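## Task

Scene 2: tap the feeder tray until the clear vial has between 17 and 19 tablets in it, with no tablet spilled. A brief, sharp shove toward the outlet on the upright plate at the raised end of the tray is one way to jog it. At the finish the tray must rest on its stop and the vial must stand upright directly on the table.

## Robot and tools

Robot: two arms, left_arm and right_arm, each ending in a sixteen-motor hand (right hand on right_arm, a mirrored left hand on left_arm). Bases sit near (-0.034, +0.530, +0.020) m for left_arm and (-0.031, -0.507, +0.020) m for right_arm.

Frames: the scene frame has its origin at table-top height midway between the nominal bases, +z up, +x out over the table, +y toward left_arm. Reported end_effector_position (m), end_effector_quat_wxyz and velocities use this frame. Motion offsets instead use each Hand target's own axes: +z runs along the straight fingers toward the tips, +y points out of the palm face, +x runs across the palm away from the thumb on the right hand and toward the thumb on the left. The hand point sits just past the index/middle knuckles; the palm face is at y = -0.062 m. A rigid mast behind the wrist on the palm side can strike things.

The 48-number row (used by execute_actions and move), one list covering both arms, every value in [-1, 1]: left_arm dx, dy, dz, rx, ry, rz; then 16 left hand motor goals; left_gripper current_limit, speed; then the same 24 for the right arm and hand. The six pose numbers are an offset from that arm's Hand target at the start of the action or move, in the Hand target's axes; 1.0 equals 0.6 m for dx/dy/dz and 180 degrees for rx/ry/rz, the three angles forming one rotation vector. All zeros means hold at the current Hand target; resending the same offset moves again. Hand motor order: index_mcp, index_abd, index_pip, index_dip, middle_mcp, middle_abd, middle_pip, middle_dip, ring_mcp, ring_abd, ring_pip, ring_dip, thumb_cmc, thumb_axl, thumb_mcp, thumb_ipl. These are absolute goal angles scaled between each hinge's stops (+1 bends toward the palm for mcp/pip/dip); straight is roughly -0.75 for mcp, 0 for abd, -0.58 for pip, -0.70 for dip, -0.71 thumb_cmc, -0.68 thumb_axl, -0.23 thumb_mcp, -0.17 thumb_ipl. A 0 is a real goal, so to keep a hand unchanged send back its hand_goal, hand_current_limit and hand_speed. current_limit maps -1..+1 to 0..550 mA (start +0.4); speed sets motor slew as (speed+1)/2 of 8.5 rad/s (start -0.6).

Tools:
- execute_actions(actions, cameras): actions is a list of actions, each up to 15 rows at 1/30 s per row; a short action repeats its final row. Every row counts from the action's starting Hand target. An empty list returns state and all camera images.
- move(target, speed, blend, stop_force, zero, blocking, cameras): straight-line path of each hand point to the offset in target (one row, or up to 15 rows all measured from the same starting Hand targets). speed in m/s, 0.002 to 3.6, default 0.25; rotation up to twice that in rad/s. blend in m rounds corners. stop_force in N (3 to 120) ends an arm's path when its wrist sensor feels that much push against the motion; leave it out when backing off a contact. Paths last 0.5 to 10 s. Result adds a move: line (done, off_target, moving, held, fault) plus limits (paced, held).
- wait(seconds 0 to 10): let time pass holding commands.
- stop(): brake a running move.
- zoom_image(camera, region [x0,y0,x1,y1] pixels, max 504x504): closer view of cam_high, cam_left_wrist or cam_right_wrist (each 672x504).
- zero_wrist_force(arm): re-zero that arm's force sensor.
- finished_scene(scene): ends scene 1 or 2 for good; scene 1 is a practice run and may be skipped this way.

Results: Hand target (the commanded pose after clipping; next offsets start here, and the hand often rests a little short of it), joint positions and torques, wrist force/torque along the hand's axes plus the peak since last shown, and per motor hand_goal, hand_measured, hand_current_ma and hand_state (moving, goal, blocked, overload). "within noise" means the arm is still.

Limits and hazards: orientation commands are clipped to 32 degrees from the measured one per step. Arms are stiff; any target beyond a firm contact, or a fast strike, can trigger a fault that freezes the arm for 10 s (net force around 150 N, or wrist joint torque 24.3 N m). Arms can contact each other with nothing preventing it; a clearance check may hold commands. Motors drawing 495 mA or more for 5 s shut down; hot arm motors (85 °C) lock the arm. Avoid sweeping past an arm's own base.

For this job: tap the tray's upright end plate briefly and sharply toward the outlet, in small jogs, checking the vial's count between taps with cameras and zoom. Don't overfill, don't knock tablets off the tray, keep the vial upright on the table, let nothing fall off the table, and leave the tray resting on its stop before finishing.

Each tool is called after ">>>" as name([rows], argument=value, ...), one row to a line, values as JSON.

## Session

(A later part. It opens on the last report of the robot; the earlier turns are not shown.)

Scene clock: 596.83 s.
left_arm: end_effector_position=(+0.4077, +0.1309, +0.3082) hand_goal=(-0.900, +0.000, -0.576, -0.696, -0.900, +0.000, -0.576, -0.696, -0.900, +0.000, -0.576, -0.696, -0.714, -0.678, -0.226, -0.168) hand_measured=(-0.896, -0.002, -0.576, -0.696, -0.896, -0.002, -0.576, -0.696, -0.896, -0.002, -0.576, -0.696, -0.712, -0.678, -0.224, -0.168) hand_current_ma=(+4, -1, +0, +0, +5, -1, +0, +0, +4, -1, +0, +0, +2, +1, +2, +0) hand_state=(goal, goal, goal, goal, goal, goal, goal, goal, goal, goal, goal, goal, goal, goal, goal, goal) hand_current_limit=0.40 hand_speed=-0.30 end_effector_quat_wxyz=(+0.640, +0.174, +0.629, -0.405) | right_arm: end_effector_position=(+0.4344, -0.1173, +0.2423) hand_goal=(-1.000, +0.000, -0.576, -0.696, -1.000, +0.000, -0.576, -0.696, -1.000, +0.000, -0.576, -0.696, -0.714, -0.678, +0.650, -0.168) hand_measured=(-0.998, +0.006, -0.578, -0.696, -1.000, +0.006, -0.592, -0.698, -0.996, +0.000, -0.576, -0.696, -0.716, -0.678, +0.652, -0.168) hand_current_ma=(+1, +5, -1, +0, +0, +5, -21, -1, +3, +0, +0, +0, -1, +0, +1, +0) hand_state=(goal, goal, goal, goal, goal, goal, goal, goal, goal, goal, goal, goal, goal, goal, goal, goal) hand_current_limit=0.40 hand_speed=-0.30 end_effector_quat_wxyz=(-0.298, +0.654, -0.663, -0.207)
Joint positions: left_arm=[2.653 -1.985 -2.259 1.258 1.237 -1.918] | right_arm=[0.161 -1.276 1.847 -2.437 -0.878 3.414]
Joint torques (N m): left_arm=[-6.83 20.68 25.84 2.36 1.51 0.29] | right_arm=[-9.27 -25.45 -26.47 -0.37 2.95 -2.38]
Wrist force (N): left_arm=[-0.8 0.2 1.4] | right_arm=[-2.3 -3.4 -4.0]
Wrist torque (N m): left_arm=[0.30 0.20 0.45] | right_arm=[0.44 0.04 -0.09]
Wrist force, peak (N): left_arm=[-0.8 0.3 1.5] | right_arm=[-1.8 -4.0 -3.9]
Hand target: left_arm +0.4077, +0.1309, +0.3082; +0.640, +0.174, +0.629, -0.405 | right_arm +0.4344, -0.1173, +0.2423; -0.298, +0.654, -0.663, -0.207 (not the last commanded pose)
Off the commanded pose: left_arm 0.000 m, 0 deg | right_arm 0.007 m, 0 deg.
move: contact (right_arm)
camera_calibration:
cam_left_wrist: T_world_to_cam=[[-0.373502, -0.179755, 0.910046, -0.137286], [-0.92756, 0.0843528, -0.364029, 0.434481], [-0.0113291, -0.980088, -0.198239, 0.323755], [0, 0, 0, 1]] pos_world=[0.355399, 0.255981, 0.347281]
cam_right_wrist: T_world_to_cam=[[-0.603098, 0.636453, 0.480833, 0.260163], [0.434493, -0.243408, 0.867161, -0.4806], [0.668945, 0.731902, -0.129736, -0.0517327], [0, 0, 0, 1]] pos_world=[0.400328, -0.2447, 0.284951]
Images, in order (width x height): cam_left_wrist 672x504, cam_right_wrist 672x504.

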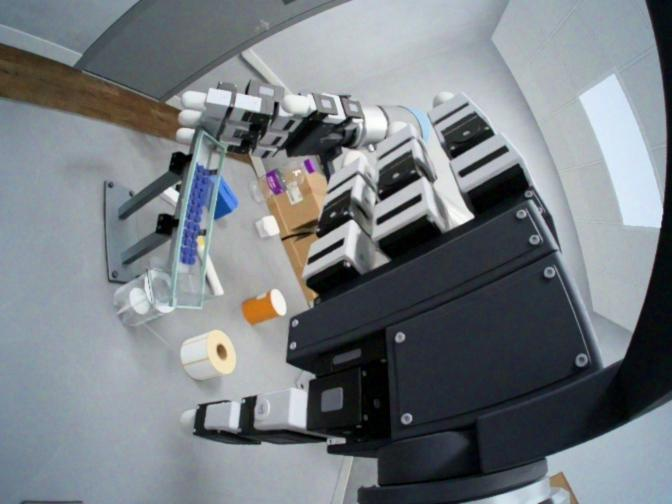

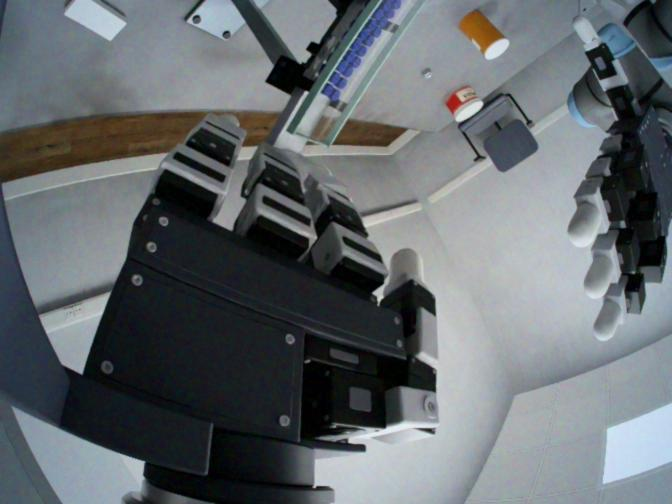

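>>> move(target=[0,0,0,0,0,0,-0.9,0,-0.576,-0.696,-0.9,0,-0.576,-0.696,-0.9,0,-0.576,-0.696,-0.714,-0.678,-0.226,-0.168,0.4,-0.3,0.00094,0.01553,0.006,0,0,0,-1,0,-0.576,-0.696,-1,0,-0.576,-0.696,-1,0,-0.576,-0.696,-0.714,-0.678,0.65,-0.168,0.4,-0.3], speed=0.01, stop_force=12, cameras=["cam_left_wrist","cam_right_wrist"])

>>> zoom_image(camera="cam_right_wrist", region=[220, 100, 400, 280])

>>> zoom_image(camera="cam_left_wrist", region=[100, 220, 220, 340])

Scene clock: 627.17 s.
left_arm: end_effector_position=(+0.4077, +0.1309, +0.3082) hand_goal=(-0.900, +0.000, -0.576, -0.696, -0.900, +0.000, -0.576, -0.696, -0.900, +0.000, -0.576, -0.696, -0.714, -0.678, -0.226, -0.168) hand_measured=(-0.896, -0.002, -0.576, -0.696, -0.896, -0.002, -0.576, -0.696, -0.896, -0.002, -0.576, -0.696, -0.712, -0.678, -0.224, -0.168) hand_current_ma=(+4, -1, +0, +0, +5, -1, +0, +0, +4, -1, +0, +0, +2, +1, +2, +0) hand_state=(goal, goal, goal, goal, goal, goal, goal, goal, goal, goal, goal, goal, goal, goal, goal, goal) hand_current_limit=0.40 hand_speed=-0.30 end_effector_quat_wxyz=(+0.640, +0.174, +0.629, -0.405) | right_arm: end_effector_position=(+0.4315, -0.1165, +0.2409) hand_goal=(-1.000, +0.000, -0.576, -0.696, -1.000, +0.000, -0.576, -0.696, -1.000, +0.000, -0.576, -0.696, -0.714, -0.678, +0.650, -0.168) hand_measured=(-1.000, +0.006, -0.598, -0.696, -1.002, +0.006, -0.626, -0.684, -0.996, +0.000, -0.576, -0.696, -0.716, -0.678, +0.652, -0.168) hand_current_ma=(+0, +5, -35, +0, -1, +4, -111, +13, +3, +0, +0, +0, -1, +0, +1, +0) hand_state=(goal, goal, blocked, goal, goal, goal, blocked, goal, goal, goal, goal, goal, goal, goal, goal, goal) hand_current_limit=0.40 hand_speed=-0.30 end_effector_quat_wxyz=(-0.298, +0.654, -0.663, -0.207)
Joint positions: left_arm=[2.653 -1.985 -2.259 1.258 1.237 -1.918] | right_arm=[0.163 -1.279 1.856 -2.445 -0.879 3.417]
Joint torques (N m): left_arm=[-6.43 19.76 25.18 2.18 1.48 0.34] | right_arm=[-5.66 -21.9 -22.34 1.3 3.68 -2.27]
Wrist force (N): left_arm=[-0.7 0.0 1.4] | right_arm=[-2.5 -9.8 -8.6]
Wrist torque (N m): left_arm=[0.27 0.21 0.45] | right_arm=[1.32 0.11 -0.40]
Wrist force, peak (N): left_arm=[-0.9 0.3 1.5] | right_arm=[-2.7 -15.6 -13.3]
Hand target: left_arm +0.4077, +0.1309, +0.3082; +0.640, +0.174, +0.629, -0.405 | right_arm +0.4315, -0.1165, +0.2409; -0.298, +0.654, -0.663, -0.207 (not the last commanded pose)
Off the commanded pose: left_arm 0.000 m, 0 deg | right_arm 0.007 m, 0 deg.
move: contact (right_arm)
camera_calibration:
cam_left_wrist: T_world_to_cam=[[-0.373502, -0.179755, 0.910046, -0.137286], [-0.92756, 0.0843528, -0.364029, 0.434481], [-0.0113291, -0.980088, -0.198239, 0.323755], [0, 0, 0, 1]] pos_world=[0.355399, 0.255981, 0.347281]
cam_right_wrist: T_world_to_cam=[[-0.603194, 0.636469, 0.480691, 0.258551], [0.434259, -0.243445, 0.867268, -0.477922], [0.669011, 0.731875, -0.129548, -0.0505663], [0, 0, 0, 1]] pos_world=[0.397328, -0.2439, 0.283652]
Images, in order (width x height): cam_left_wrist 672x504, cam_right_wrist 672x504.

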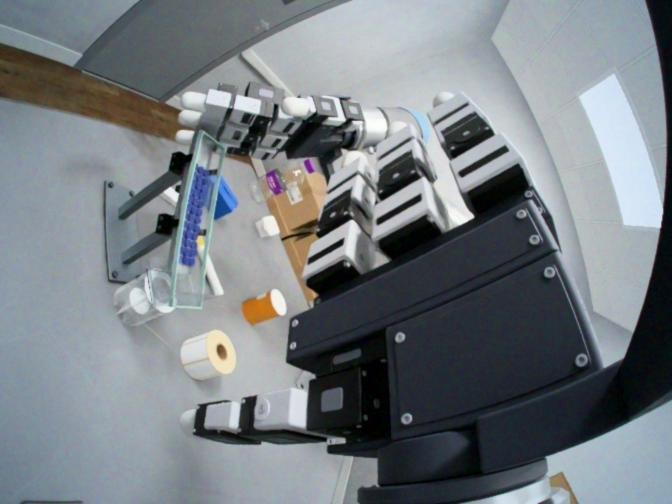

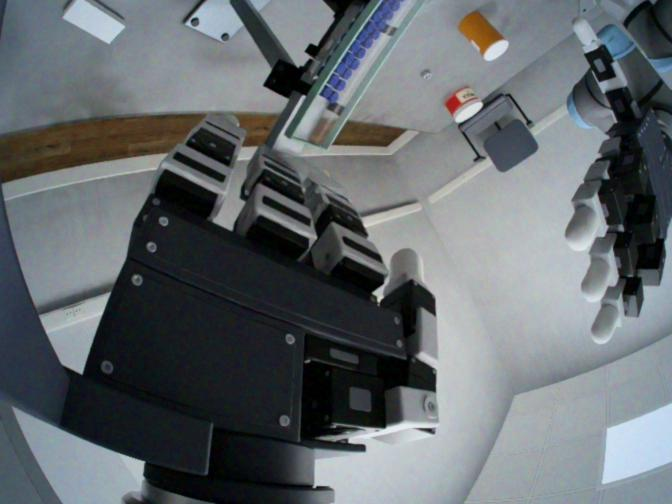

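Scaled by 2.800 from the camera's 672x504 image, which has a finer 960x720 frame.

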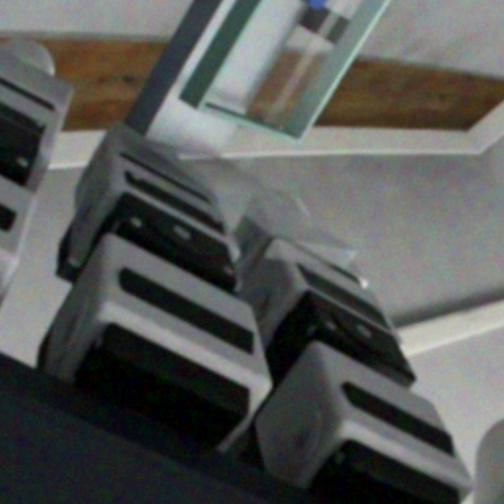

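Scaled by 4.200 from the camera's 672x504 image, which has a finer 960x720 frame.

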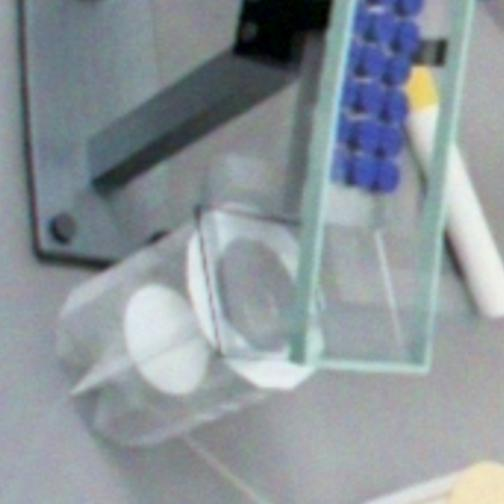

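>>> move([
  [0,0,0,0,0,0,-0.9,0,-0.576,-0.696,-0.9,0,-0.576,-0.696,-0.9,0,-0.576,-0.696,-0.714,-0.678,-0.226,-0.168,0.4,-0.3,-0.00066,-0.01087,-0.0042,0,0,0,-1,0,-0.576,-0.696,-1,0,-0.576,-0.696,-1,0,-0.576,-0.696,-0.714,-0.678,0.65,-0.168,0.4,-0.3],
  [0,0,0,0,0,0,-0.9,0,-0.576,-0.696,-0.9,0,-0.576,-0.696,-0.9,0,-0.576,-0.696,-0.714,-0.678,-0.226,-0.168,0.4,-0.3,-0.0183,0.0041,-0.0441,0,0,0,-1,0,-0.576,-0.696,-1,0,-0.576,-0.696,-1,0,-0.576,-0.696,-0.714,-0.678,0.65,-0.168,0.4,-0.3],
], speed=0.08)

>>> move(target=[0,0,0,0,0,0,-0.9,0,-0.576,-0.696,-0.9,0,-0.576,-0.696,-0.9,0,-0.576,-0.696,-0.714,-0.678,-0.226,-0.168,0.4,-0.3,0.0019,0.0311,0.012,0,0,0,-1,0,-0.576,-0.696,-1,0,-0.576,-0.696,-1,0,-0.576,-0.696,-0.714,-0.678,0.65,-0.168,0.4,-0.3], speed=0.01, stop_force=3, cameras=["cam_left_wrist","cam_right_wrist"])

>>> zoom_image(camera="cam_right_wrist", region=[220, 100, 400, 280])

>>> move(target=[0,0,0,0,0,0,-0.9,0,-0.576,-0.696,-0.9,0,-0.576,-0.696,-0.9,0,-0.576,-0.696,-0.714,-0.678,-0.226,-0.168,0.4,-0.3,0.00094,0.01553,0.006,0,0,0,-1,0,-0.576,-0.696,-1,0,-0.576,-0.696,-1,0,-0.576,-0.696,-0.714,-0.678,0.65,-0.168,0.4,-0.3], speed=0.01, stop_force=10, cameras=["cam_left_wrist"])

>>> zoom_image(camera="cam_left_wrist", region=[100, 220, 220, 340])

Scene clock: 656.10 s.
left_arm: end_effector_position=(+0.4077, +0.1309, +0.3082) hand_goal=(-0.900, +0.000, -0.576, -0.696, -0.900, +0.000, -0.576, -0.696, -0.900, +0.000, -0.576, -0.696, -0.714, -0.678, -0.226, -0.168) hand_measured=(-0.896, -0.002, -0.576, -0.696, -0.896, -0.002, -0.576, -0.696, -0.896, -0.002, -0.576, -0.696, -0.712, -0.678, -0.224, -0.168) hand_current_ma=(+4, -1, +0, +0, +5, -1, +0, +0, +4, -1, +0, +0, +2, +1, +2, +0) hand_state=(goal, goal, goal, goal, goal, goal, goal, goal, goal, goal, goal, goal, goal, goal, goal, goal) hand_current_limit=0.40 hand_speed=-0.30 end_effector_quat_wxyz=(+0.640, +0.174, +0.629, -0.405) | right_arm: end_effector_position=(+0.4254, -0.1257, +0.2674) hand_goal=(-1.000, +0.000, -0.576, -0.696, -1.000, +0.000, -0.576, -0.696, -1.000, +0.000, -0.576, -0.696, -0.714, -0.678, +0.650, -0.168) hand_measured=(-0.998, +0.006, -0.578, -0.696, -1.000, +0.006, -0.580, -0.698, -0.996, +0.000, -0.576, -0.696, -0.716, -0.678, +0.652, -0.168) hand_current_ma=(+1, +5, -1, +0, +0, +4, -3, -1, +3, +0, +0, +0, -1, +0, +1, +0) hand_state=(goal, goal, goal, goal, goal, goal, goal, goal, goal, goal, goal, goal, goal, goal, goal, goal) hand_current_limit=0.40 hand_speed=-0.30 end_effector_quat_wxyz=(-0.298, +0.654, -0.663, -0.207)
Joint positions: left_arm=[2.653 -1.985 -2.259 1.258 1.237 -1.918] | right_arm=[0.148 -1.334 1.847 -2.368 -0.875 3.398]
Joint torques (N m): left_arm=[-7.67 19.91 25.38 2.17 1.44 0.41] | right_arm=[-11.19 -42.89 -11.43 -1.34 3.74 -2.3]
Wrist force (N): left_arm=[-0.7 0.2 1.3] | right_arm=[-1.2 -1.5 -1.4]
Wrist torque (N m): left_arm=[0.30 0.19 0.45] | right_arm=[0.08 -0.04 0.09]
Wrist force, peak (N): left_arm=[-0.8 0.1 1.6] | right_arm=[-3.4 -10.0 -9.7]
Hand target: left_arm +0.4077, +0.1309, +0.3082; +0.640, +0.174, +0.629, -0.405 | right_arm +0.4253, -0.1257, +0.2675; -0.298, +0.654, -0.663, -0.207
Off the commanded pose: left_arm 0.000 m, 0 deg | right_arm 0.000 m, 0 deg.
move: done

Scene clock: 657.63 s.
left_arm: end_effector_position=(+0.4077, +0.1309, +0.3082) hand_goal=(-0.900, +0.000, -0.576, -0.696, -0.900, +0.000, -0.576, -0.696, -0.900, +0.000, -0.576, -0.696, -0.714, -0.678, -0.226, -0.168) hand_measured=(-0.896, -0.002, -0.576, -0.696, -0.896, -0.002, -0.576, -0.696, -0.896, -0.002, -0.576, -0.696, -0.712, -0.678, -0.224, -0.168) hand_current_ma=(+4, -1, +0, +0, +5, -1, +0, +0, +4, -1, +0, +0, +2, +1, +2, +0) hand_state=(goal, goal, goal, goal, goal, goal, goal, goal, goal, goal, goal, goal, goal, goal, goal, goal) hand_current_limit=0.40 hand_speed=-0.30 end_effector_quat_wxyz=(+0.640, +0.174, +0.629, -0.405) | right_arm: end_effector_position=(+0.4220, -0.1248, +0.2659) hand_goal=(-1.000, +0.000, -0.576, -0.696, -1.000, +0.000, -0.576, -0.696, -1.000, +0.000, -0.576, -0.696, -0.714, -0.678, +0.650, -0.168) hand_measured=(-0.998, +0.006, -0.578, -0.696, -1.000, +0.004, -0.602, -0.708, -0.996, +0.000, -0.576, -0.696, -0.716, -0.678, +0.652, -0.168) hand_current_ma=(+1, +5, -1, +0, +0, +2, -43, -16, +3, +0, +0, +0, -1, +0, +1, +0) hand_state=(goal, goal, goal, goal, goal, goal, blocked, goal, goal, goal, goal, goal, goal, goal, goal, goal) hand_current_limit=0.40 hand_speed=-0.30 end_effector_quat_wxyz=(-0.298, +0.654, -0.663, -0.207)
Joint positions: left_arm=[2.653 -1.985 -2.259 1.258 1.237 -1.918] | right_arm=[0.151 -1.338 1.857 -2.377 -0.875 3.401]
Joint torques (N m): left_arm=[-6.05 20.04 24.61 2.14 1.34 0.17] | right_arm=[-9.88 -22.88 -27.54 -0.3 2.92 -2.43]
Wrist force (N): left_arm=[-0.6 0.2 1.3] | right_arm=[-0.6 -3.0 -3.6]
Wrist torque (N m): left_arm=[0.30 0.20 0.45] | right_arm=[0.52 -0.01 -0.03]
Wrist force, peak (N): left_arm=[-0.7 0.4 1.4] | right_arm=[-2.0 -3.5 -4.8]
Hand target: left_arm +0.4077, +0.1309, +0.3082; +0.640, +0.174, +0.629, -0.405 | right_arm +0.4220, -0.1248, +0.2659; -0.298, +0.654, -0.663, -0.207 (not the last commanded pose)
Off the commanded pose: left_arm 0.000 m, 0 deg | right_arm 0.016 m, 0 deg.
move: contact (right_arm)
camera_calibration:
cam_left_wrist: T_world_to_cam=[[-0.373502, -0.179755, 0.910046, -0.137286], [-0.92756, 0.0843528, -0.364029, 0.434481], [-0.0113291, -0.980088, -0.198239, 0.323755], [0, 0, 0, 1]] pos_world=[0.355399, 0.255981, 0.347281]
cam_right_wrist: T_world_to_cam=[[-0.603126, 0.636498, 0.480739, 0.246225], [0.434269, -0.243518, 0.867243, -0.497494], [0.669067, 0.731826, -0.129539, -0.0349406], [0, 0, 0, 1]] pos_world=[0.387928, -0.2523, 0.308552]
Images, in order (width x height): cam_left_wrist 672x504, cam_right_wrist 672x504.

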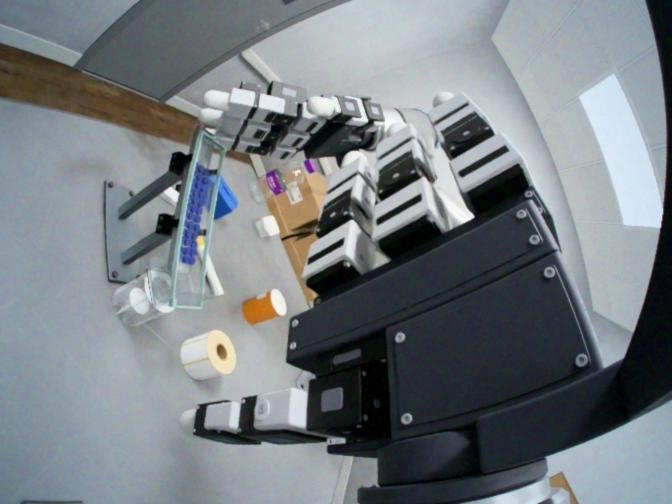

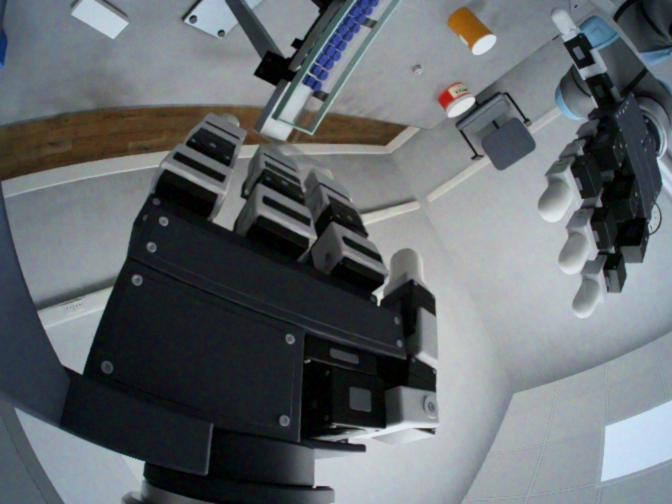

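Scaled by 2.800 from the camera's 672x504 image, which has a finer 960x720 frame.

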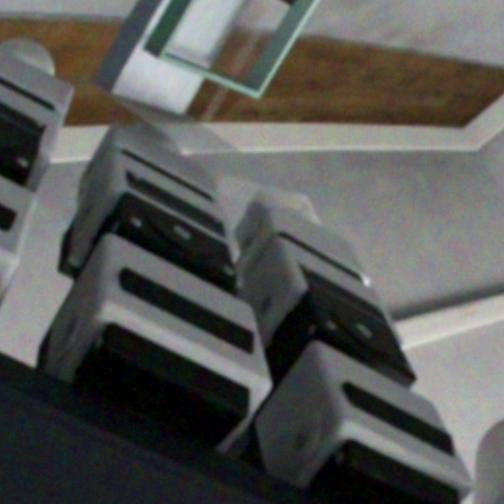

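Scene clock: 659.30 s.
left_arm: end_effector_position=(+0.4077, +0.1309, +0.3082) hand_goal=(-0.900, +0.000, -0.576, -0.696, -0.900, +0.000, -0.576, -0.696, -0.900, +0.000, -0.576, -0.696, -0.714, -0.678, -0.226, -0.168) hand_measured=(-0.896, -0.002, -0.576, -0.696, -0.896, -0.002, -0.576, -0.696, -0.896, -0.002, -0.576, -0.696, -0.712, -0.678, -0.224, -0.168) hand_current_ma=(+4, -1, +0, +0, +5, -1, +0, +0, +4, -1, +0, +0, +2, +1, +2, +0) hand_state=(goal, goal, goal, goal, goal, goal, goal, goal, goal, goal, goal, goal, goal, goal, goal, goal) hand_current_limit=0.40 hand_speed=-0.30 end_effector_quat_wxyz=(+0.640, +0.174, +0.629, -0.405) | right_arm: end_effector_position=(+0.4179, -0.1236, +0.2640) hand_goal=(-1.000, +0.000, -0.576, -0.696, -1.000, +0.000, -0.576, -0.696, -1.000, +0.000, -0.576, -0.696, -0.714, -0.678, +0.650, -0.168) hand_measured=(-1.000, +0.006, -0.610, -0.702, -1.002, +0.002, -0.636, -0.712, -0.996, +0.000, -0.576, -0.696, -0.716, -0.678, +0.652, -0.168) hand_current_ma=(+0, +5, -63, -6, -1, +1, -143, -23, +3, +0, +0, +0, -1, +0, +1, +0) hand_state=(goal, goal, blocked, goal, goal, goal, blocked, goal, goal, goal, goal, goal, goal, goal, goal, goal) hand_current_limit=0.40 hand_speed=-0.30 end_effector_quat_wxyz=(-0.298, +0.654, -0.663, -0.207)
Joint positions: left_arm=[2.653 -1.985 -2.259 1.258 1.237 -1.918] | right_arm=[0.154 -1.343 1.87 -2.387 -0.876 3.405]
Joint torques (N m): left_arm=[-7.06 20.59 24.97 1.95 1.28 0.44] | right_arm=[-5.99 -19.01 -23.35 1.1 3.46 -2.35]
Wrist force (N): left_arm=[-0.7 0.2 1.5] | right_arm=[-1.5 -7.8 -8.8]
Wrist torque (N m): left_arm=[0.28 0.22 0.44] | right_arm=[1.39 0.03 -0.20]
Wrist force, peak (N): left_arm=[-1.0 0.4 1.4] | right_arm=[-2.5 -12.6 -13.6]
Hand target: left_arm +0.4077, +0.1309, +0.3082; +0.640, +0.174, +0.629, -0.405 | right_arm +0.4179, -0.1236, +0.2640; -0.298, +0.654, -0.663, -0.207 (not the last commanded pose)
Off the commanded pose: left_arm 0.000 m, 0 deg | right_arm 0.005 m, 0 deg.
move: contact (right_arm)
camera_calibration:
cam_left_wrist: T_world_to_cam=[[-0.373502, -0.179755, 0.910046, -0.137286], [-0.92756, 0.0843528, -0.364029, 0.434481], [-0.0113291, -0.980088, -0.198239, 0.323755], [0, 0, 0, 1]] pos_world=[0.355399, 0.255981, 0.347281]
Images, in order (width x height): cam_left_wrist 672x504.

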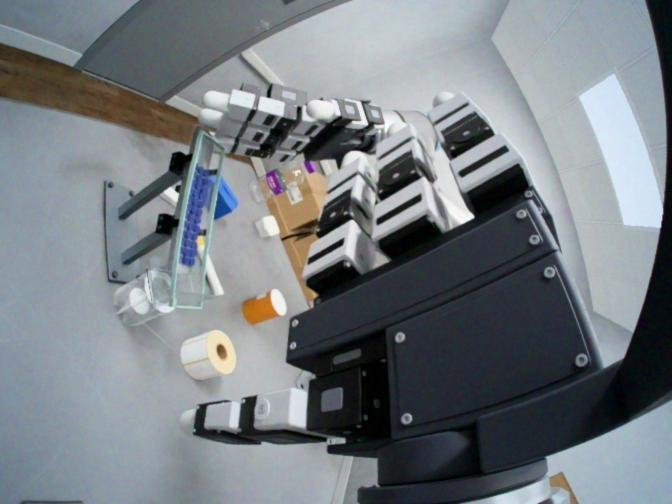

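Scaled by 4.200 from the camera's 672x504 image, which has a finer 960x720 frame.

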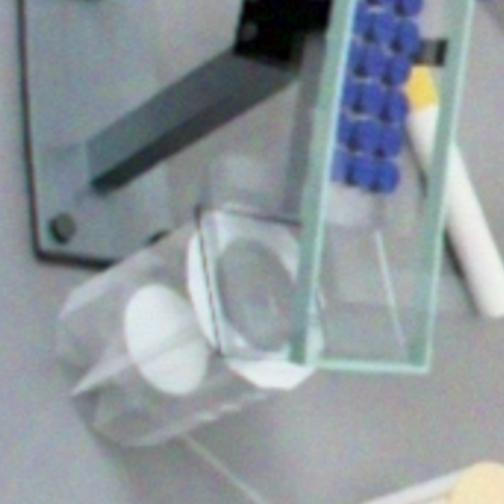

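>>> move(target=[0,0,0,0,0,0,-0.9,0,-0.576,-0.696,-0.9,0,-0.576,-0.696,-0.9,0,-0.576,-0.696,-0.714,-0.678,-0.226,-0.168,0.4,-0.3,0.00056,0.00932,0.0036,0,0,0,-1,0,-0.576,-0.696,-1,0,-0.576,-0.696,-1,0,-0.576,-0.696,-0.714,-0.678,0.65,-0.168,0.4,-0.3], speed=0.01, stop_force=10, cameras=["cam_left_wrist"])

>>> zoom_image(camera="cam_left_wrist", region=[100, 220, 220, 340])

>>> zoom_image(camera="cam_left_wrist", region=[150, 70, 250, 170])

Scene clock: 674.07 s.
left_arm: end_effector_position=(+0.4077, +0.1309, +0.3082) hand_goal=(-0.900, +0.000, -0.576, -0.696, -0.900, +0.000, -0.576, -0.696, -0.900, +0.000, -0.576, -0.696, -0.714, -0.678, -0.226, -0.168) hand_measured=(-0.896, -0.002, -0.576, -0.696, -0.896, -0.002, -0.576, -0.696, -0.896, -0.002, -0.576, -0.696, -0.712, -0.678, -0.224, -0.168) hand_current_ma=(+4, -1, +0, +0, +5, -1, +0, +0, +4, -1, +0, +0, +2, +1, +2, +0) hand_state=(goal, goal, goal, goal, goal, goal, goal, goal, goal, goal, goal, goal, goal, goal, goal, goal) hand_current_limit=0.40 hand_speed=-0.30 end_effector_quat_wxyz=(+0.640, +0.174, +0.629, -0.405) | right_arm: end_effector_position=(+0.4171, -0.1235, +0.2636) hand_goal=(-1.000, +0.000, -0.576, -0.696, -1.000, +0.000, -0.576, -0.696, -1.000, +0.000, -0.576, -0.696, -0.714, -0.678, +0.650, -0.168) hand_measured=(-1.000, +0.006, -0.620, -0.702, -1.002, +0.000, -0.648, -0.704, -0.996, +0.000, -0.576, -0.696, -0.716, -0.678, +0.652, -0.168) hand_current_ma=(+0, +4, -91, -7, -1, +0, -186, -7, +3, +0, +0, +0, -1, +0, +1, +0) hand_state=(goal, goal, blocked, goal, goal, goal, blocked, goal, goal, goal, goal, goal, goal, goal, goal, goal) hand_current_limit=0.40 hand_speed=-0.30 end_effector_quat_wxyz=(-0.298, +0.654, -0.663, -0.207)
Joint positions: left_arm=[2.653 -1.985 -2.259 1.258 1.237 -1.918] | right_arm=[0.154 -1.344 1.872 -2.39 -0.876 3.406]
Joint torques (N m): left_arm=[-6.18 19.45 25.94 2.1 1.38 0.28] | right_arm=[-4.4 -18.78 -21.39 1.85 4.03 -2.51]
Wrist force (N): left_arm=[-0.7 0.2 1.3] | right_arm=[-2.5 -12.9 -9.8]
Wrist torque (N m): left_arm=[0.30 0.20 0.45] | right_arm=[1.70 -0.03 -0.36]
Wrist force, peak (N): left_arm=[-0.9 0.2 1.4] | right_arm=[-2.2 -18.6 -12.9]
Hand target: left_arm +0.4077, +0.1309, +0.3082; +0.640, +0.174, +0.629, -0.405 | right_arm +0.4171, -0.1235, +0.2636; -0.298, +0.654, -0.663, -0.207 (not the last commanded pose)
Off the commanded pose: left_arm 0.000 m, 0 deg | right_arm 0.005 m, 0 deg.
move: contact (right_arm)
camera_calibration:
cam_left_wrist: T_world_to_cam=[[-0.373502, -0.179755, 0.910046, -0.137286], [-0.92756, 0.0843528, -0.364029, 0.434481], [-0.0113291, -0.980088, -0.198239, 0.323755], [0, 0, 0, 1]] pos_world=[0.355399, 0.255981, 0.347281]
Images, in order (width x height): cam_left_wrist 672x504.

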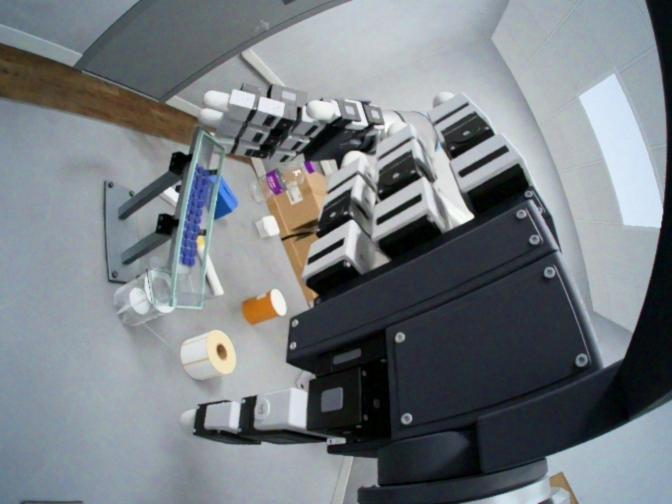

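Scaled by 4.200 from the camera's 672x504 image, which has a finer 960x720 frame.

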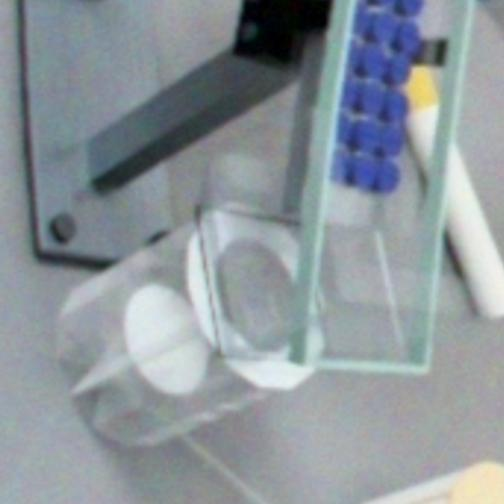

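Scaled by 5.040 from the camera's 672x504 image, which has a finer 960x720 frame.

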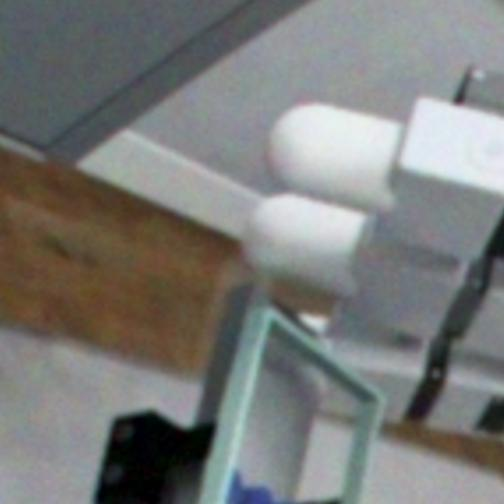

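>>> move(target=[0,0,0,0,0,0,-0.9,0,-0.576,-0.696,-0.9,0,-0.576,-0.696,-0.9,0,-0.576,-0.696,-0.714,-0.678,-0.226,-0.168,0.4,-0.3,-0.0066,-0.1087,-0.042,0,0,0,-1,0,-0.576,-0.696,-1,0,-0.576,-0.696,-1,0,-0.576,-0.696,-0.714,-0.678,0.65,-0.168,0.4,-0.3], speed=0.12, cameras=["all"])

>>> zoom_image(camera="cam_right_wrist", region=[240, 20, 480, 200])

>>> zoom_image(camera="cam_left_wrist", region=[150, 70, 270, 190])

>>> zoom_image(camera="cam_high", region=[270, 190, 400, 290])

Scene clock: 708.10 s.
left_arm: end_effector_position=(+0.4077, +0.1309, +0.3082) hand_goal=(-0.900, +0.000, -0.576, -0.696, -0.900, +0.000, -0.576, -0.696, -0.900, +0.000, -0.576, -0.696, -0.714, -0.678, -0.226, -0.168) hand_measured=(-0.896, -0.002, -0.576, -0.696, -0.896, -0.002, -0.576, -0.696, -0.896, -0.002, -0.576, -0.696, -0.712, -0.678, -0.224, -0.168) hand_current_ma=(+4, -1, +0, +0, +5, -1, +0, +0, +4, -1, +0, +0, +2, +1, +2, +0) hand_state=(goal, goal, goal, goal, goal, goal, goal, goal, goal, goal, goal, goal, goal, goal, goal, goal) hand_current_limit=0.40 hand_speed=-0.30 end_effector_quat_wxyz=(+0.640, +0.174, +0.629, -0.405) | right_arm: end_effector_position=(+0.4785, -0.1410, +0.2923) hand_goal=(-1.000, +0.000, -0.576, -0.696, -1.000, +0.000, -0.576, -0.696, -1.000, +0.000, -0.576, -0.696, -0.714, -0.678, +0.650, -0.168) hand_measured=(-0.998, +0.006, -0.578, -0.698, -0.998, +0.000, -0.578, -0.698, -0.996, +0.000, -0.576, -0.696, -0.716, -0.678, +0.652, -0.168) hand_current_ma=(+1, +4, -1, -2, +1, +0, -1, -2, +3, +0, +0, +0, -1, +0, +1, +0) hand_state=(goal, goal, goal, goal, goal, goal, goal, goal, goal, goal, goal, goal, goal, goal, goal, goal) hand_current_limit=0.40 hand_speed=-0.30 end_effector_quat_wxyz=(-0.298, +0.654, -0.663, -0.207)
Joint positions: left_arm=[2.653 -1.985 -2.259 1.258 1.237 -1.918] | right_arm=[0.11 -1.268 1.68 -2.237 -0.864 3.349]
Joint torques (N m): left_arm=[-6.51 19.77 24.14 2.21 1.41 0.16] | right_arm=[-11.2 -27.52 -29.7 -1.06 3.66 -2.41]
Wrist force (N): left_arm=[-0.6 0.3 1.3] | right_arm=[-1.2 -1.3 -1.7]
Wrist torque (N m): left_arm=[0.30 0.19 0.45] | right_arm=[0.09 0.01 0.10]
Wrist force, peak (N): left_arm=[-0.7 0.2 1.5] | right_arm=[-3.6 -13.2 -10.7]
Hand target: left_arm +0.4077, +0.1309, +0.3082; +0.640, +0.174, +0.629, -0.405 | right_arm +0.4785, -0.1411, +0.2924; -0.298, +0.654, -0.663, -0.207
Off the commanded pose: left_arm 0.000 m, 0 deg | right_arm 0.000 m, 0 deg.
move: done
camera_calibration:
cam_left_wrist: T_world_to_cam=[[-0.373502, -0.179755, 0.910046, -0.137286], [-0.92756, 0.0843528, -0.364029, 0.434481], [-0.0113291, -0.980088, -0.198239, 0.323755], [0, 0, 0, 1]] pos_world=[0.355399, 0.255981, 0.347281]
cam_right_wrist: T_world_to_cam=[[-0.603322, 0.636477, 0.48052, 0.278016], [0.43377, -0.243713, 0.867437, -0.548725], [0.669213, 0.731779, -0.129047, -0.0576444], [0, 0, 0, 1]] pos_world=[0.44433, -0.2685, 0.334954]

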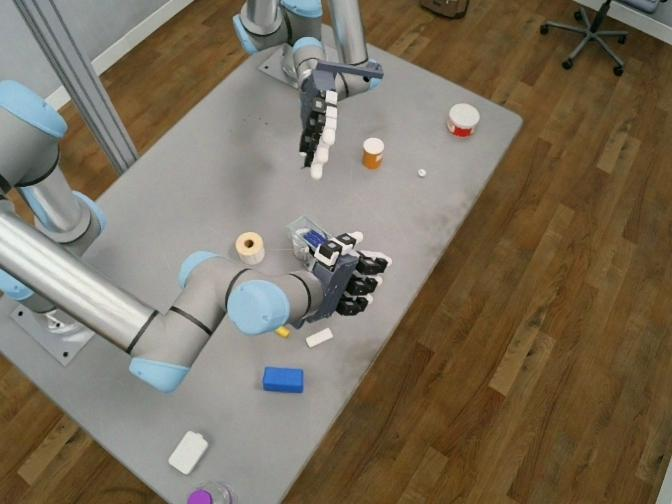

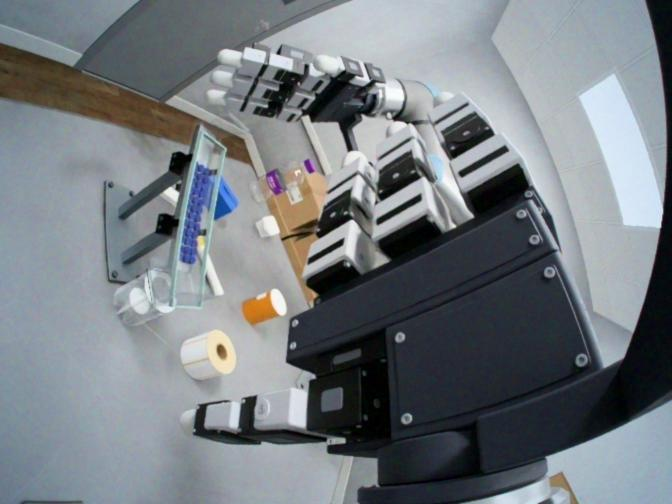

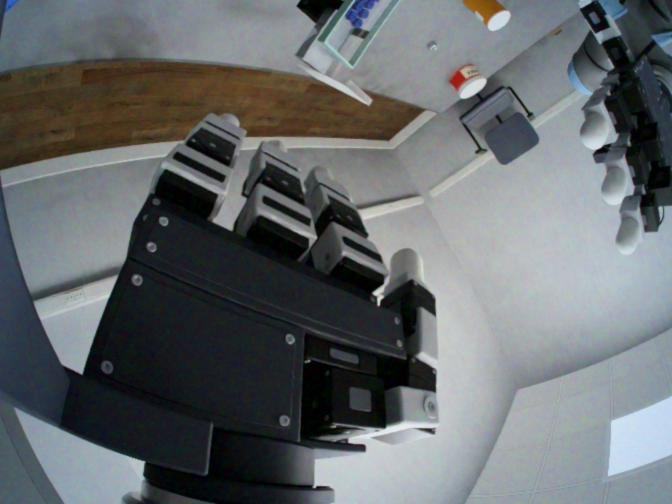

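Scaled by 2.100 from the camera's 672x504 image, which has a finer 960x720 frame.

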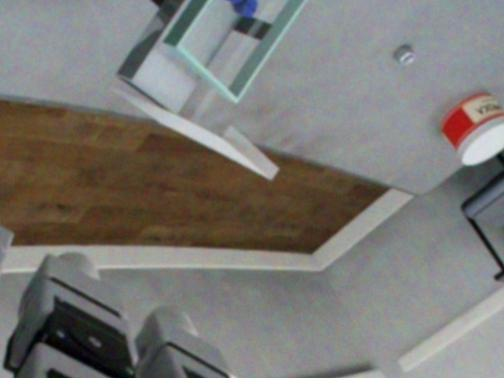

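Scaled by 4.200 from the camera's 672x504 image, which has a finer 960x720 frame.

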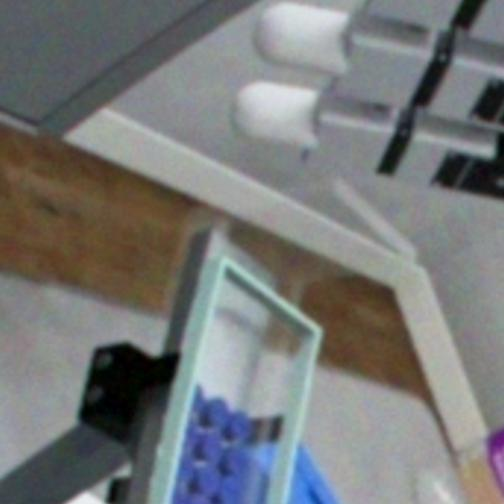

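Scaled by 3.877.

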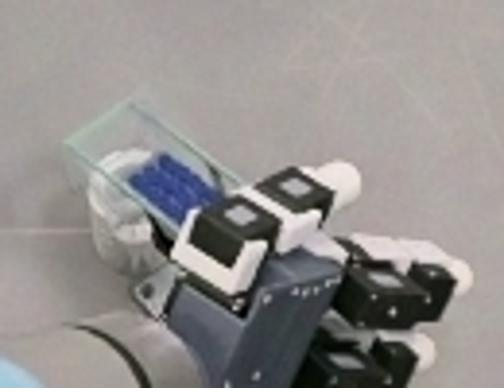

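>>> move(target=[0,0,0,0,0,0,-0.9,0,-0.576,-0.696,-0.9,0,-0.576,-0.696,-0.9,0,-0.576,-0.696,-0.714,-0.678,-0.226,-0.168,0.4,-0.3,0.0150,0.0961,0.027,0,0,0,-1,0,-0.576,-0.696,-1,0,-0.576,-0.696,-1,0,-0.576,-0.696,-0.714,-0.678,0.65,-0.168,0.4,-0.3], speed=0.12)

>>> move(target=[0,0,0,0,0,0,-0.9,0,-0.576,-0.696,-0.9,0,-0.576,-0.696,-0.9,0,-0.576,-0.696,-0.714,-0.678,-0.226,-0.168,0.4,-0.3,0.0019,0.0311,0.012,0,0,0,-1,0,-0.576,-0.696,-1,0,-0.576,-0.696,-1,0,-0.576,-0.696,-0.714,-0.678,0.65,-0.168,0.4,-0.3], speed=0.01, stop_force=3, cameras=["cam_left_wrist","cam_right_wrist"])

>>> zoom_image(camera="cam_left_wrist", region=[100, 220, 220, 340])

Scene clock: 755.93 s.
left_arm: end_effector_position=(+0.4077, +0.1309, +0.3082) hand_goal=(-0.900, +0.000, -0.576, -0.696, -0.900, +0.000, -0.576, -0.696, -0.900, +0.000, -0.576, -0.696, -0.714, -0.678, -0.226, -0.168) hand_measured=(-0.896, -0.002, -0.576, -0.696, -0.896, -0.002, -0.576, -0.696, -0.896, -0.002, -0.576, -0.696, -0.712, -0.678, -0.224, -0.168) hand_current_ma=(+4, -1, +0, +0, +5, -1, +0, +0, +4, -1, +0, +0, +2, +1, +2, +0) hand_state=(goal, goal, goal, goal, goal, goal, goal, goal, goal, goal, goal, goal, goal, goal, goal, goal) hand_current_limit=0.40 hand_speed=-0.30 end_effector_quat_wxyz=(+0.640, +0.174, +0.629, -0.405) | right_arm: end_effector_position=(+0.4237, -0.1336, +0.2678) hand_goal=(-1.000, +0.000, -0.576, -0.696, -1.000, +0.000, -0.576, -0.696, -1.000, +0.000, -0.576, -0.696, -0.714, -0.678, +0.650, -0.168) hand_measured=(-0.998, +0.006, -0.578, -0.698, -0.998, +0.000, -0.578, -0.698, -0.996, +0.000, -0.576, -0.696, -0.716, -0.678, +0.652, -0.168) hand_current_ma=(+2, +4, -1, -2, +1, +0, -1, -2, +3, +0, +0, +0, -1, +0, +1, +0) hand_state=(goal, goal, goal, goal, goal, goal, goal, goal, goal, goal, goal, goal, goal, goal, goal, goal) hand_current_limit=0.40 hand_speed=-0.30 end_effector_quat_wxyz=(-0.298, +0.654, -0.663, -0.207)
Joint positions: left_arm=[2.653 -1.985 -2.259 1.258 1.237 -1.918] | right_arm=[0.134 -1.347 1.859 -2.357 -0.871 3.38]
Joint torques (N m): left_arm=[-6.51 19.43 24.86 2.27 1.3 0.4] | right_arm=[12.45 -41.31 -10.73 -3.98 -1.11 2.55]
Wrist force (N): left_arm=[-0.6 0.3 1.4] | right_arm=[-1.2 -1.2 -1.5]
Wrist torque (N m): left_arm=[0.30 0.20 0.45] | right_arm=[0.09 -0.01 0.00]
Wrist force, peak (N): left_arm=[-0.8 0.1 1.5] | right_arm=[-1.3 -2.3 -1.9]
Hand target: left_arm +0.4077, +0.1309, +0.3082; +0.640, +0.174, +0.629, -0.405 | right_arm +0.4237, -0.1336, +0.2677; -0.298, +0.654, -0.663, -0.207
Off the commanded pose: left_arm 0.000 m, 0 deg | right_arm 0.000 m, 0 deg.
move: done

Scene clock: 757.50 s.
left_arm: end_effector_position=(+0.4077, +0.1309, +0.3082) hand_goal=(-0.900, +0.000, -0.576, -0.696, -0.900, +0.000, -0.576, -0.696, -0.900, +0.000, -0.576, -0.696, -0.714, -0.678, -0.226, -0.168) hand_measured=(-0.896, -0.002, -0.576, -0.696, -0.896, -0.002, -0.576, -0.696, -0.896, -0.002, -0.576, -0.696, -0.712, -0.678, -0.224, -0.168) hand_current_ma=(+4, -1, +0, +0, +5, -1, +0, +0, +4, -1, +0, +0, +2, +1, +2, +0) hand_state=(goal, goal, goal, goal, goal, goal, goal, goal, goal, goal, goal, goal, goal, goal, goal, goal) hand_current_limit=0.40 hand_speed=-0.30 end_effector_quat_wxyz=(+0.640, +0.174, +0.629, -0.405) | right_arm: end_effector_position=(+0.4199, -0.1326, +0.2660) hand_goal=(-1.000, +0.000, -0.576, -0.696, -1.000, +0.000, -0.576, -0.696, -1.000, +0.000, -0.576, -0.696, -0.714, -0.678, +0.650, -0.168) hand_measured=(-1.000, +0.006, -0.578, -0.698, -1.000, +0.000, -0.600, -0.708, -0.996, +0.000, -0.576, -0.696, -0.716, -0.678, +0.652, -0.168) hand_current_ma=(+0, +4, -1, -2, +0, +0, -37, -14, +3, +0, +0, +0, -1, +0, +1, +0) hand_state=(goal, goal, goal, goal, goal, goal, blocked, goal, goal, goal, goal, goal, goal, goal, goal, goal) hand_current_limit=0.40 hand_speed=-0.30 end_effector_quat_wxyz=(-0.298, +0.654, -0.663, -0.207)
Joint positions: left_arm=[2.653 -1.985 -2.259 1.258 1.237 -1.918] | right_arm=[0.137 -1.351 1.871 -2.367 -0.871 3.384]
Joint torques (N m): left_arm=[-6.7 17.88 24.74 2.33 1.16 0.04] | right_arm=[-9.24 -22.21 -27.43 -0.24 2.79 -2.5]
Wrist force (N): left_arm=[-0.7 0.2 1.2] | right_arm=[-2.3 -2.9 -4.6]
Wrist torque (N m): left_arm=[0.31 0.19 0.45] | right_arm=[0.55 -0.01 -0.07]
Wrist force, peak (N): left_arm=[-1.0 0.3 1.6] | right_arm=[-2.3 -3.4 -4.9]
Hand target: left_arm +0.4077, +0.1309, +0.3082; +0.640, +0.174, +0.629, -0.405 | right_arm +0.4199, -0.1326, +0.2660; -0.298, +0.654, -0.663, -0.207 (not the last commanded pose)
Off the commanded pose: left_arm 0.000 m, 0 deg | right_arm 0.016 m, 0 deg.
move: contact (right_arm)
camera_calibration:
cam_left_wrist: T_world_to_cam=[[-0.373502, -0.179755, 0.910046, -0.137286], [-0.92756, 0.0843528, -0.364029, 0.434481], [-0.0113291, -0.980088, -0.198239, 0.323755], [0, 0, 0, 1]] pos_world=[0.355399, 0.255981, 0.347281]
cam_right_wrist: T_world_to_cam=[[-0.603364, 0.636431, 0.480528, 0.249938], [0.433786, -0.243696, 0.867434, -0.498335], [0.669165, 0.731825, -0.129037, -0.0280279], [0, 0, 0, 1]] pos_world=[0.38573, -0.259999, 0.308554]
Images, in order (width x height): cam_left_wrist 672x504, cam_right_wrist 672x504.

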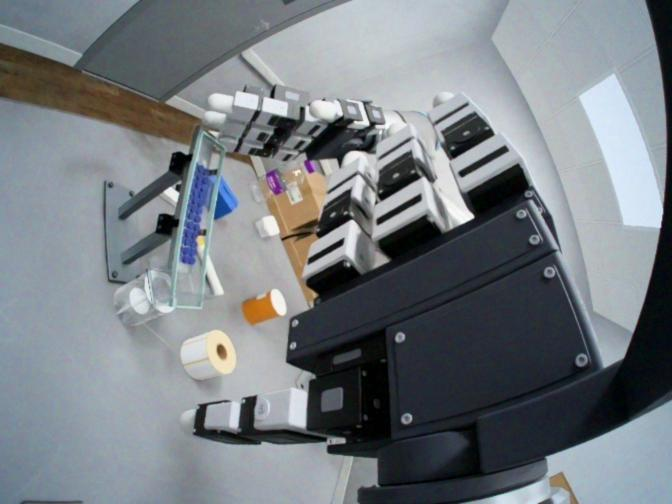

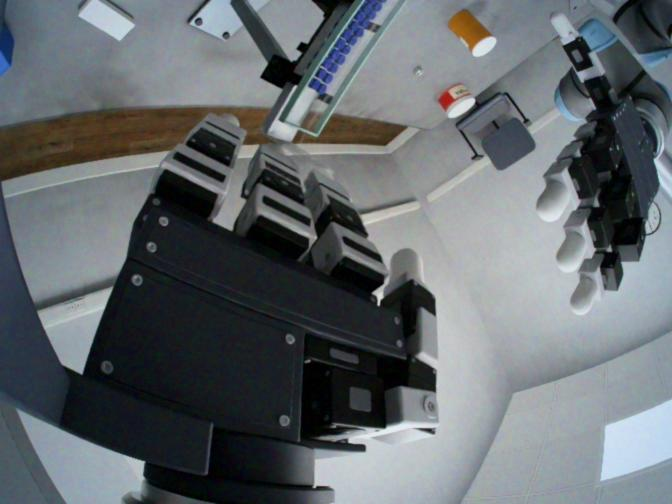

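Scaled by 4.200 from the camera's 672x504 image, which has a finer 960x720 frame.

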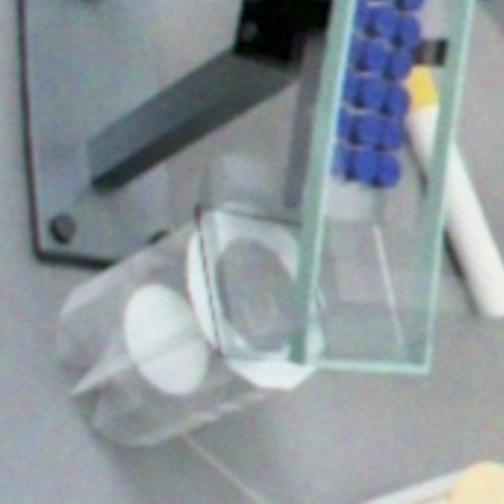

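>>> execute_actions([
  [[0,0,0,0,0,0,-0.9,0,-0.576,-0.696,-0.9,0,-0.576,-0.696,-0.9,0,-0.576,-0.696,-0.714,-0.678,-0.226,-0.168,0.4,-0.3,-0.00038,-0.00621,-0.0024,0,0,0,-1,0,-0.576,-0.696,-1,0,-0.576,-0.696,-1,0,-0.576,-0.696,-0.714,-0.678,0.65,-0.168,0.4,-0.3]],
  [[0,0,0,0,0,0,-0.9,0,-0.576,-0.696,-0.9,0,-0.576,-0.696,-0.9,0,-0.576,-0.696,-0.714,-0.678,-0.226,-0.168,0.4,-0.3,0.00061,0.01009,0.0039,0,0,0,-1,0,-0.576,-0.696,-1,0,-0.576,-0.696,-1,0,-0.576,-0.696,-0.714,-0.678,0.65,-0.168,0.4,-0.3]],
  [[0,0,0,0,0,0,-0.9,0,-0.576,-0.696,-0.9,0,-0.576,-0.696,-0.9,0,-0.576,-0.696,-0.714,-0.678,-0.226,-0.168,0.4,-0.3,-0.00061,-0.01009,-0.0039,0,0,0,-1,0,-0.576,-0.696,-1,0,-0.576,-0.696,-1,0,-0.576,-0.696,-0.714,-0.678,0.65,-0.168,0.4,-0.3]],
], cameras=["cam_left_wrist"])

>>> zoom_image(camera="cam_left_wrist", region=[100, 220, 220, 340])

Scene clock: 770.40 s.
left_arm: end_effector_position=(+0.4077, +0.1309, +0.3082) hand_goal=(-0.900, +0.000, -0.576, -0.696, -0.900, +0.000, -0.576, -0.696, -0.900, +0.000, -0.576, -0.696, -0.714, -0.678, -0.226, -0.168) hand_measured=(-0.896, -0.002, -0.576, -0.696, -0.896, -0.002, -0.576, -0.696, -0.896, -0.002, -0.576, -0.696, -0.712, -0.678, -0.224, -0.168) hand_current_ma=(+4, -1, +0, +0, +5, -1, +0, +0, +4, -1, +0, +0, +2, +1, +2, +0) hand_state=(goal, goal, goal, goal, goal, goal, goal, goal, goal, goal, goal, goal, goal, goal, goal, goal) hand_current_limit=0.40 hand_speed=-0.30 end_effector_quat_wxyz=(+0.640, +0.174, +0.629, -0.405) | right_arm: end_effector_position=(+0.4234, -0.1336, +0.2676) hand_goal=(-1.000, +0.000, -0.576, -0.696, -1.000, +0.000, -0.576, -0.696, -1.000, +0.000, -0.576, -0.696, -0.714, -0.678, +0.650, -0.168) hand_measured=(-0.998, +0.004, -0.578, -0.698, -0.998, +0.000, -0.578, -0.698, -0.996, +0.000, -0.576, -0.696, -0.716, -0.678, +0.652, -0.168) hand_current_ma=(+1, +3, -1, -2, +1, +0, -1, -2, +3, +0, +0, +0, -1, +0, +1, +0) hand_state=(goal, goal, goal, goal, goal, goal, goal, goal, goal, goal, goal, goal, goal, goal, goal, goal) hand_current_limit=0.40 hand_speed=-0.30 end_effector_quat_wxyz=(-0.298, +0.654, -0.663, -0.207)
Joint positions: left_arm=[2.653 -1.985 -2.259 1.258 1.237 -1.918] | right_arm=[0.134 -1.347 1.86 -2.358 -0.871 3.38]
Joint torques (N m): left_arm=[-6.16 21.28 25.65 1.93 1.3 -0.06] | right_arm=[-10.59 -23.88 -29.52 -0.96 3.65 -2.44]
Wrist force (N): left_arm=[-0.7 0.1 1.3] | right_arm=[-1.1 -1.1 -1.5]
Wrist torque (N m): left_arm=[0.30 0.20 0.44] | right_arm=[0.09 -0.04 0.10]
Wrist force, peak (N): left_arm=[-1.0 0.1 1.4] | right_arm=[-2.0 -5.0 -6.9]
Hand target: left_arm +0.4077, +0.1309, +0.3082; +0.640, +0.174, +0.629, -0.405 | right_arm +0.4234, -0.1336, +0.2676; -0.298, +0.654, -0.663, -0.207
Off the commanded pose: left_arm 0.000 m, 0 deg | right_arm 0.000 m, 0 deg.
camera_calibration:
cam_left_wrist: T_world_to_cam=[[-0.373502, -0.179755, 0.910046, -0.137286], [-0.92756, 0.0843528, -0.364029, 0.434481], [-0.0113291, -0.980088, -0.198239, 0.323755], [0, 0, 0, 1]] pos_world=[0.355399, 0.255981, 0.347281]
Images, in order (width x height): cam_left_wrist 672x504.

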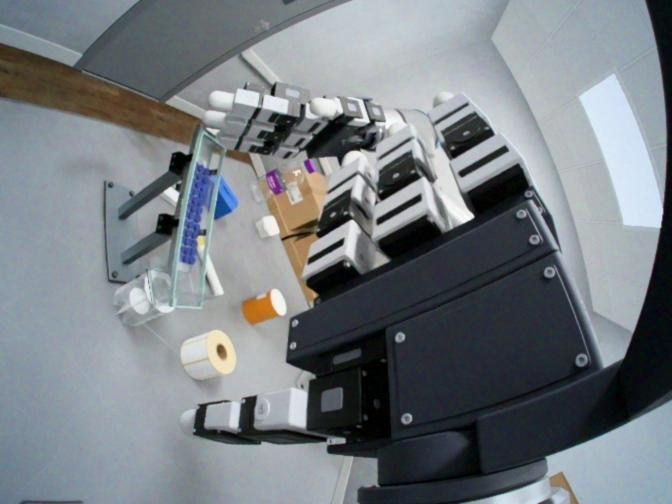

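Scaled by 4.200 from the camera's 672x504 image, which has a finer 960x720 frame.

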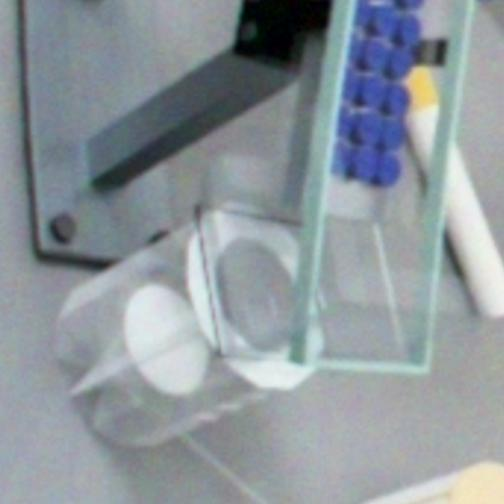

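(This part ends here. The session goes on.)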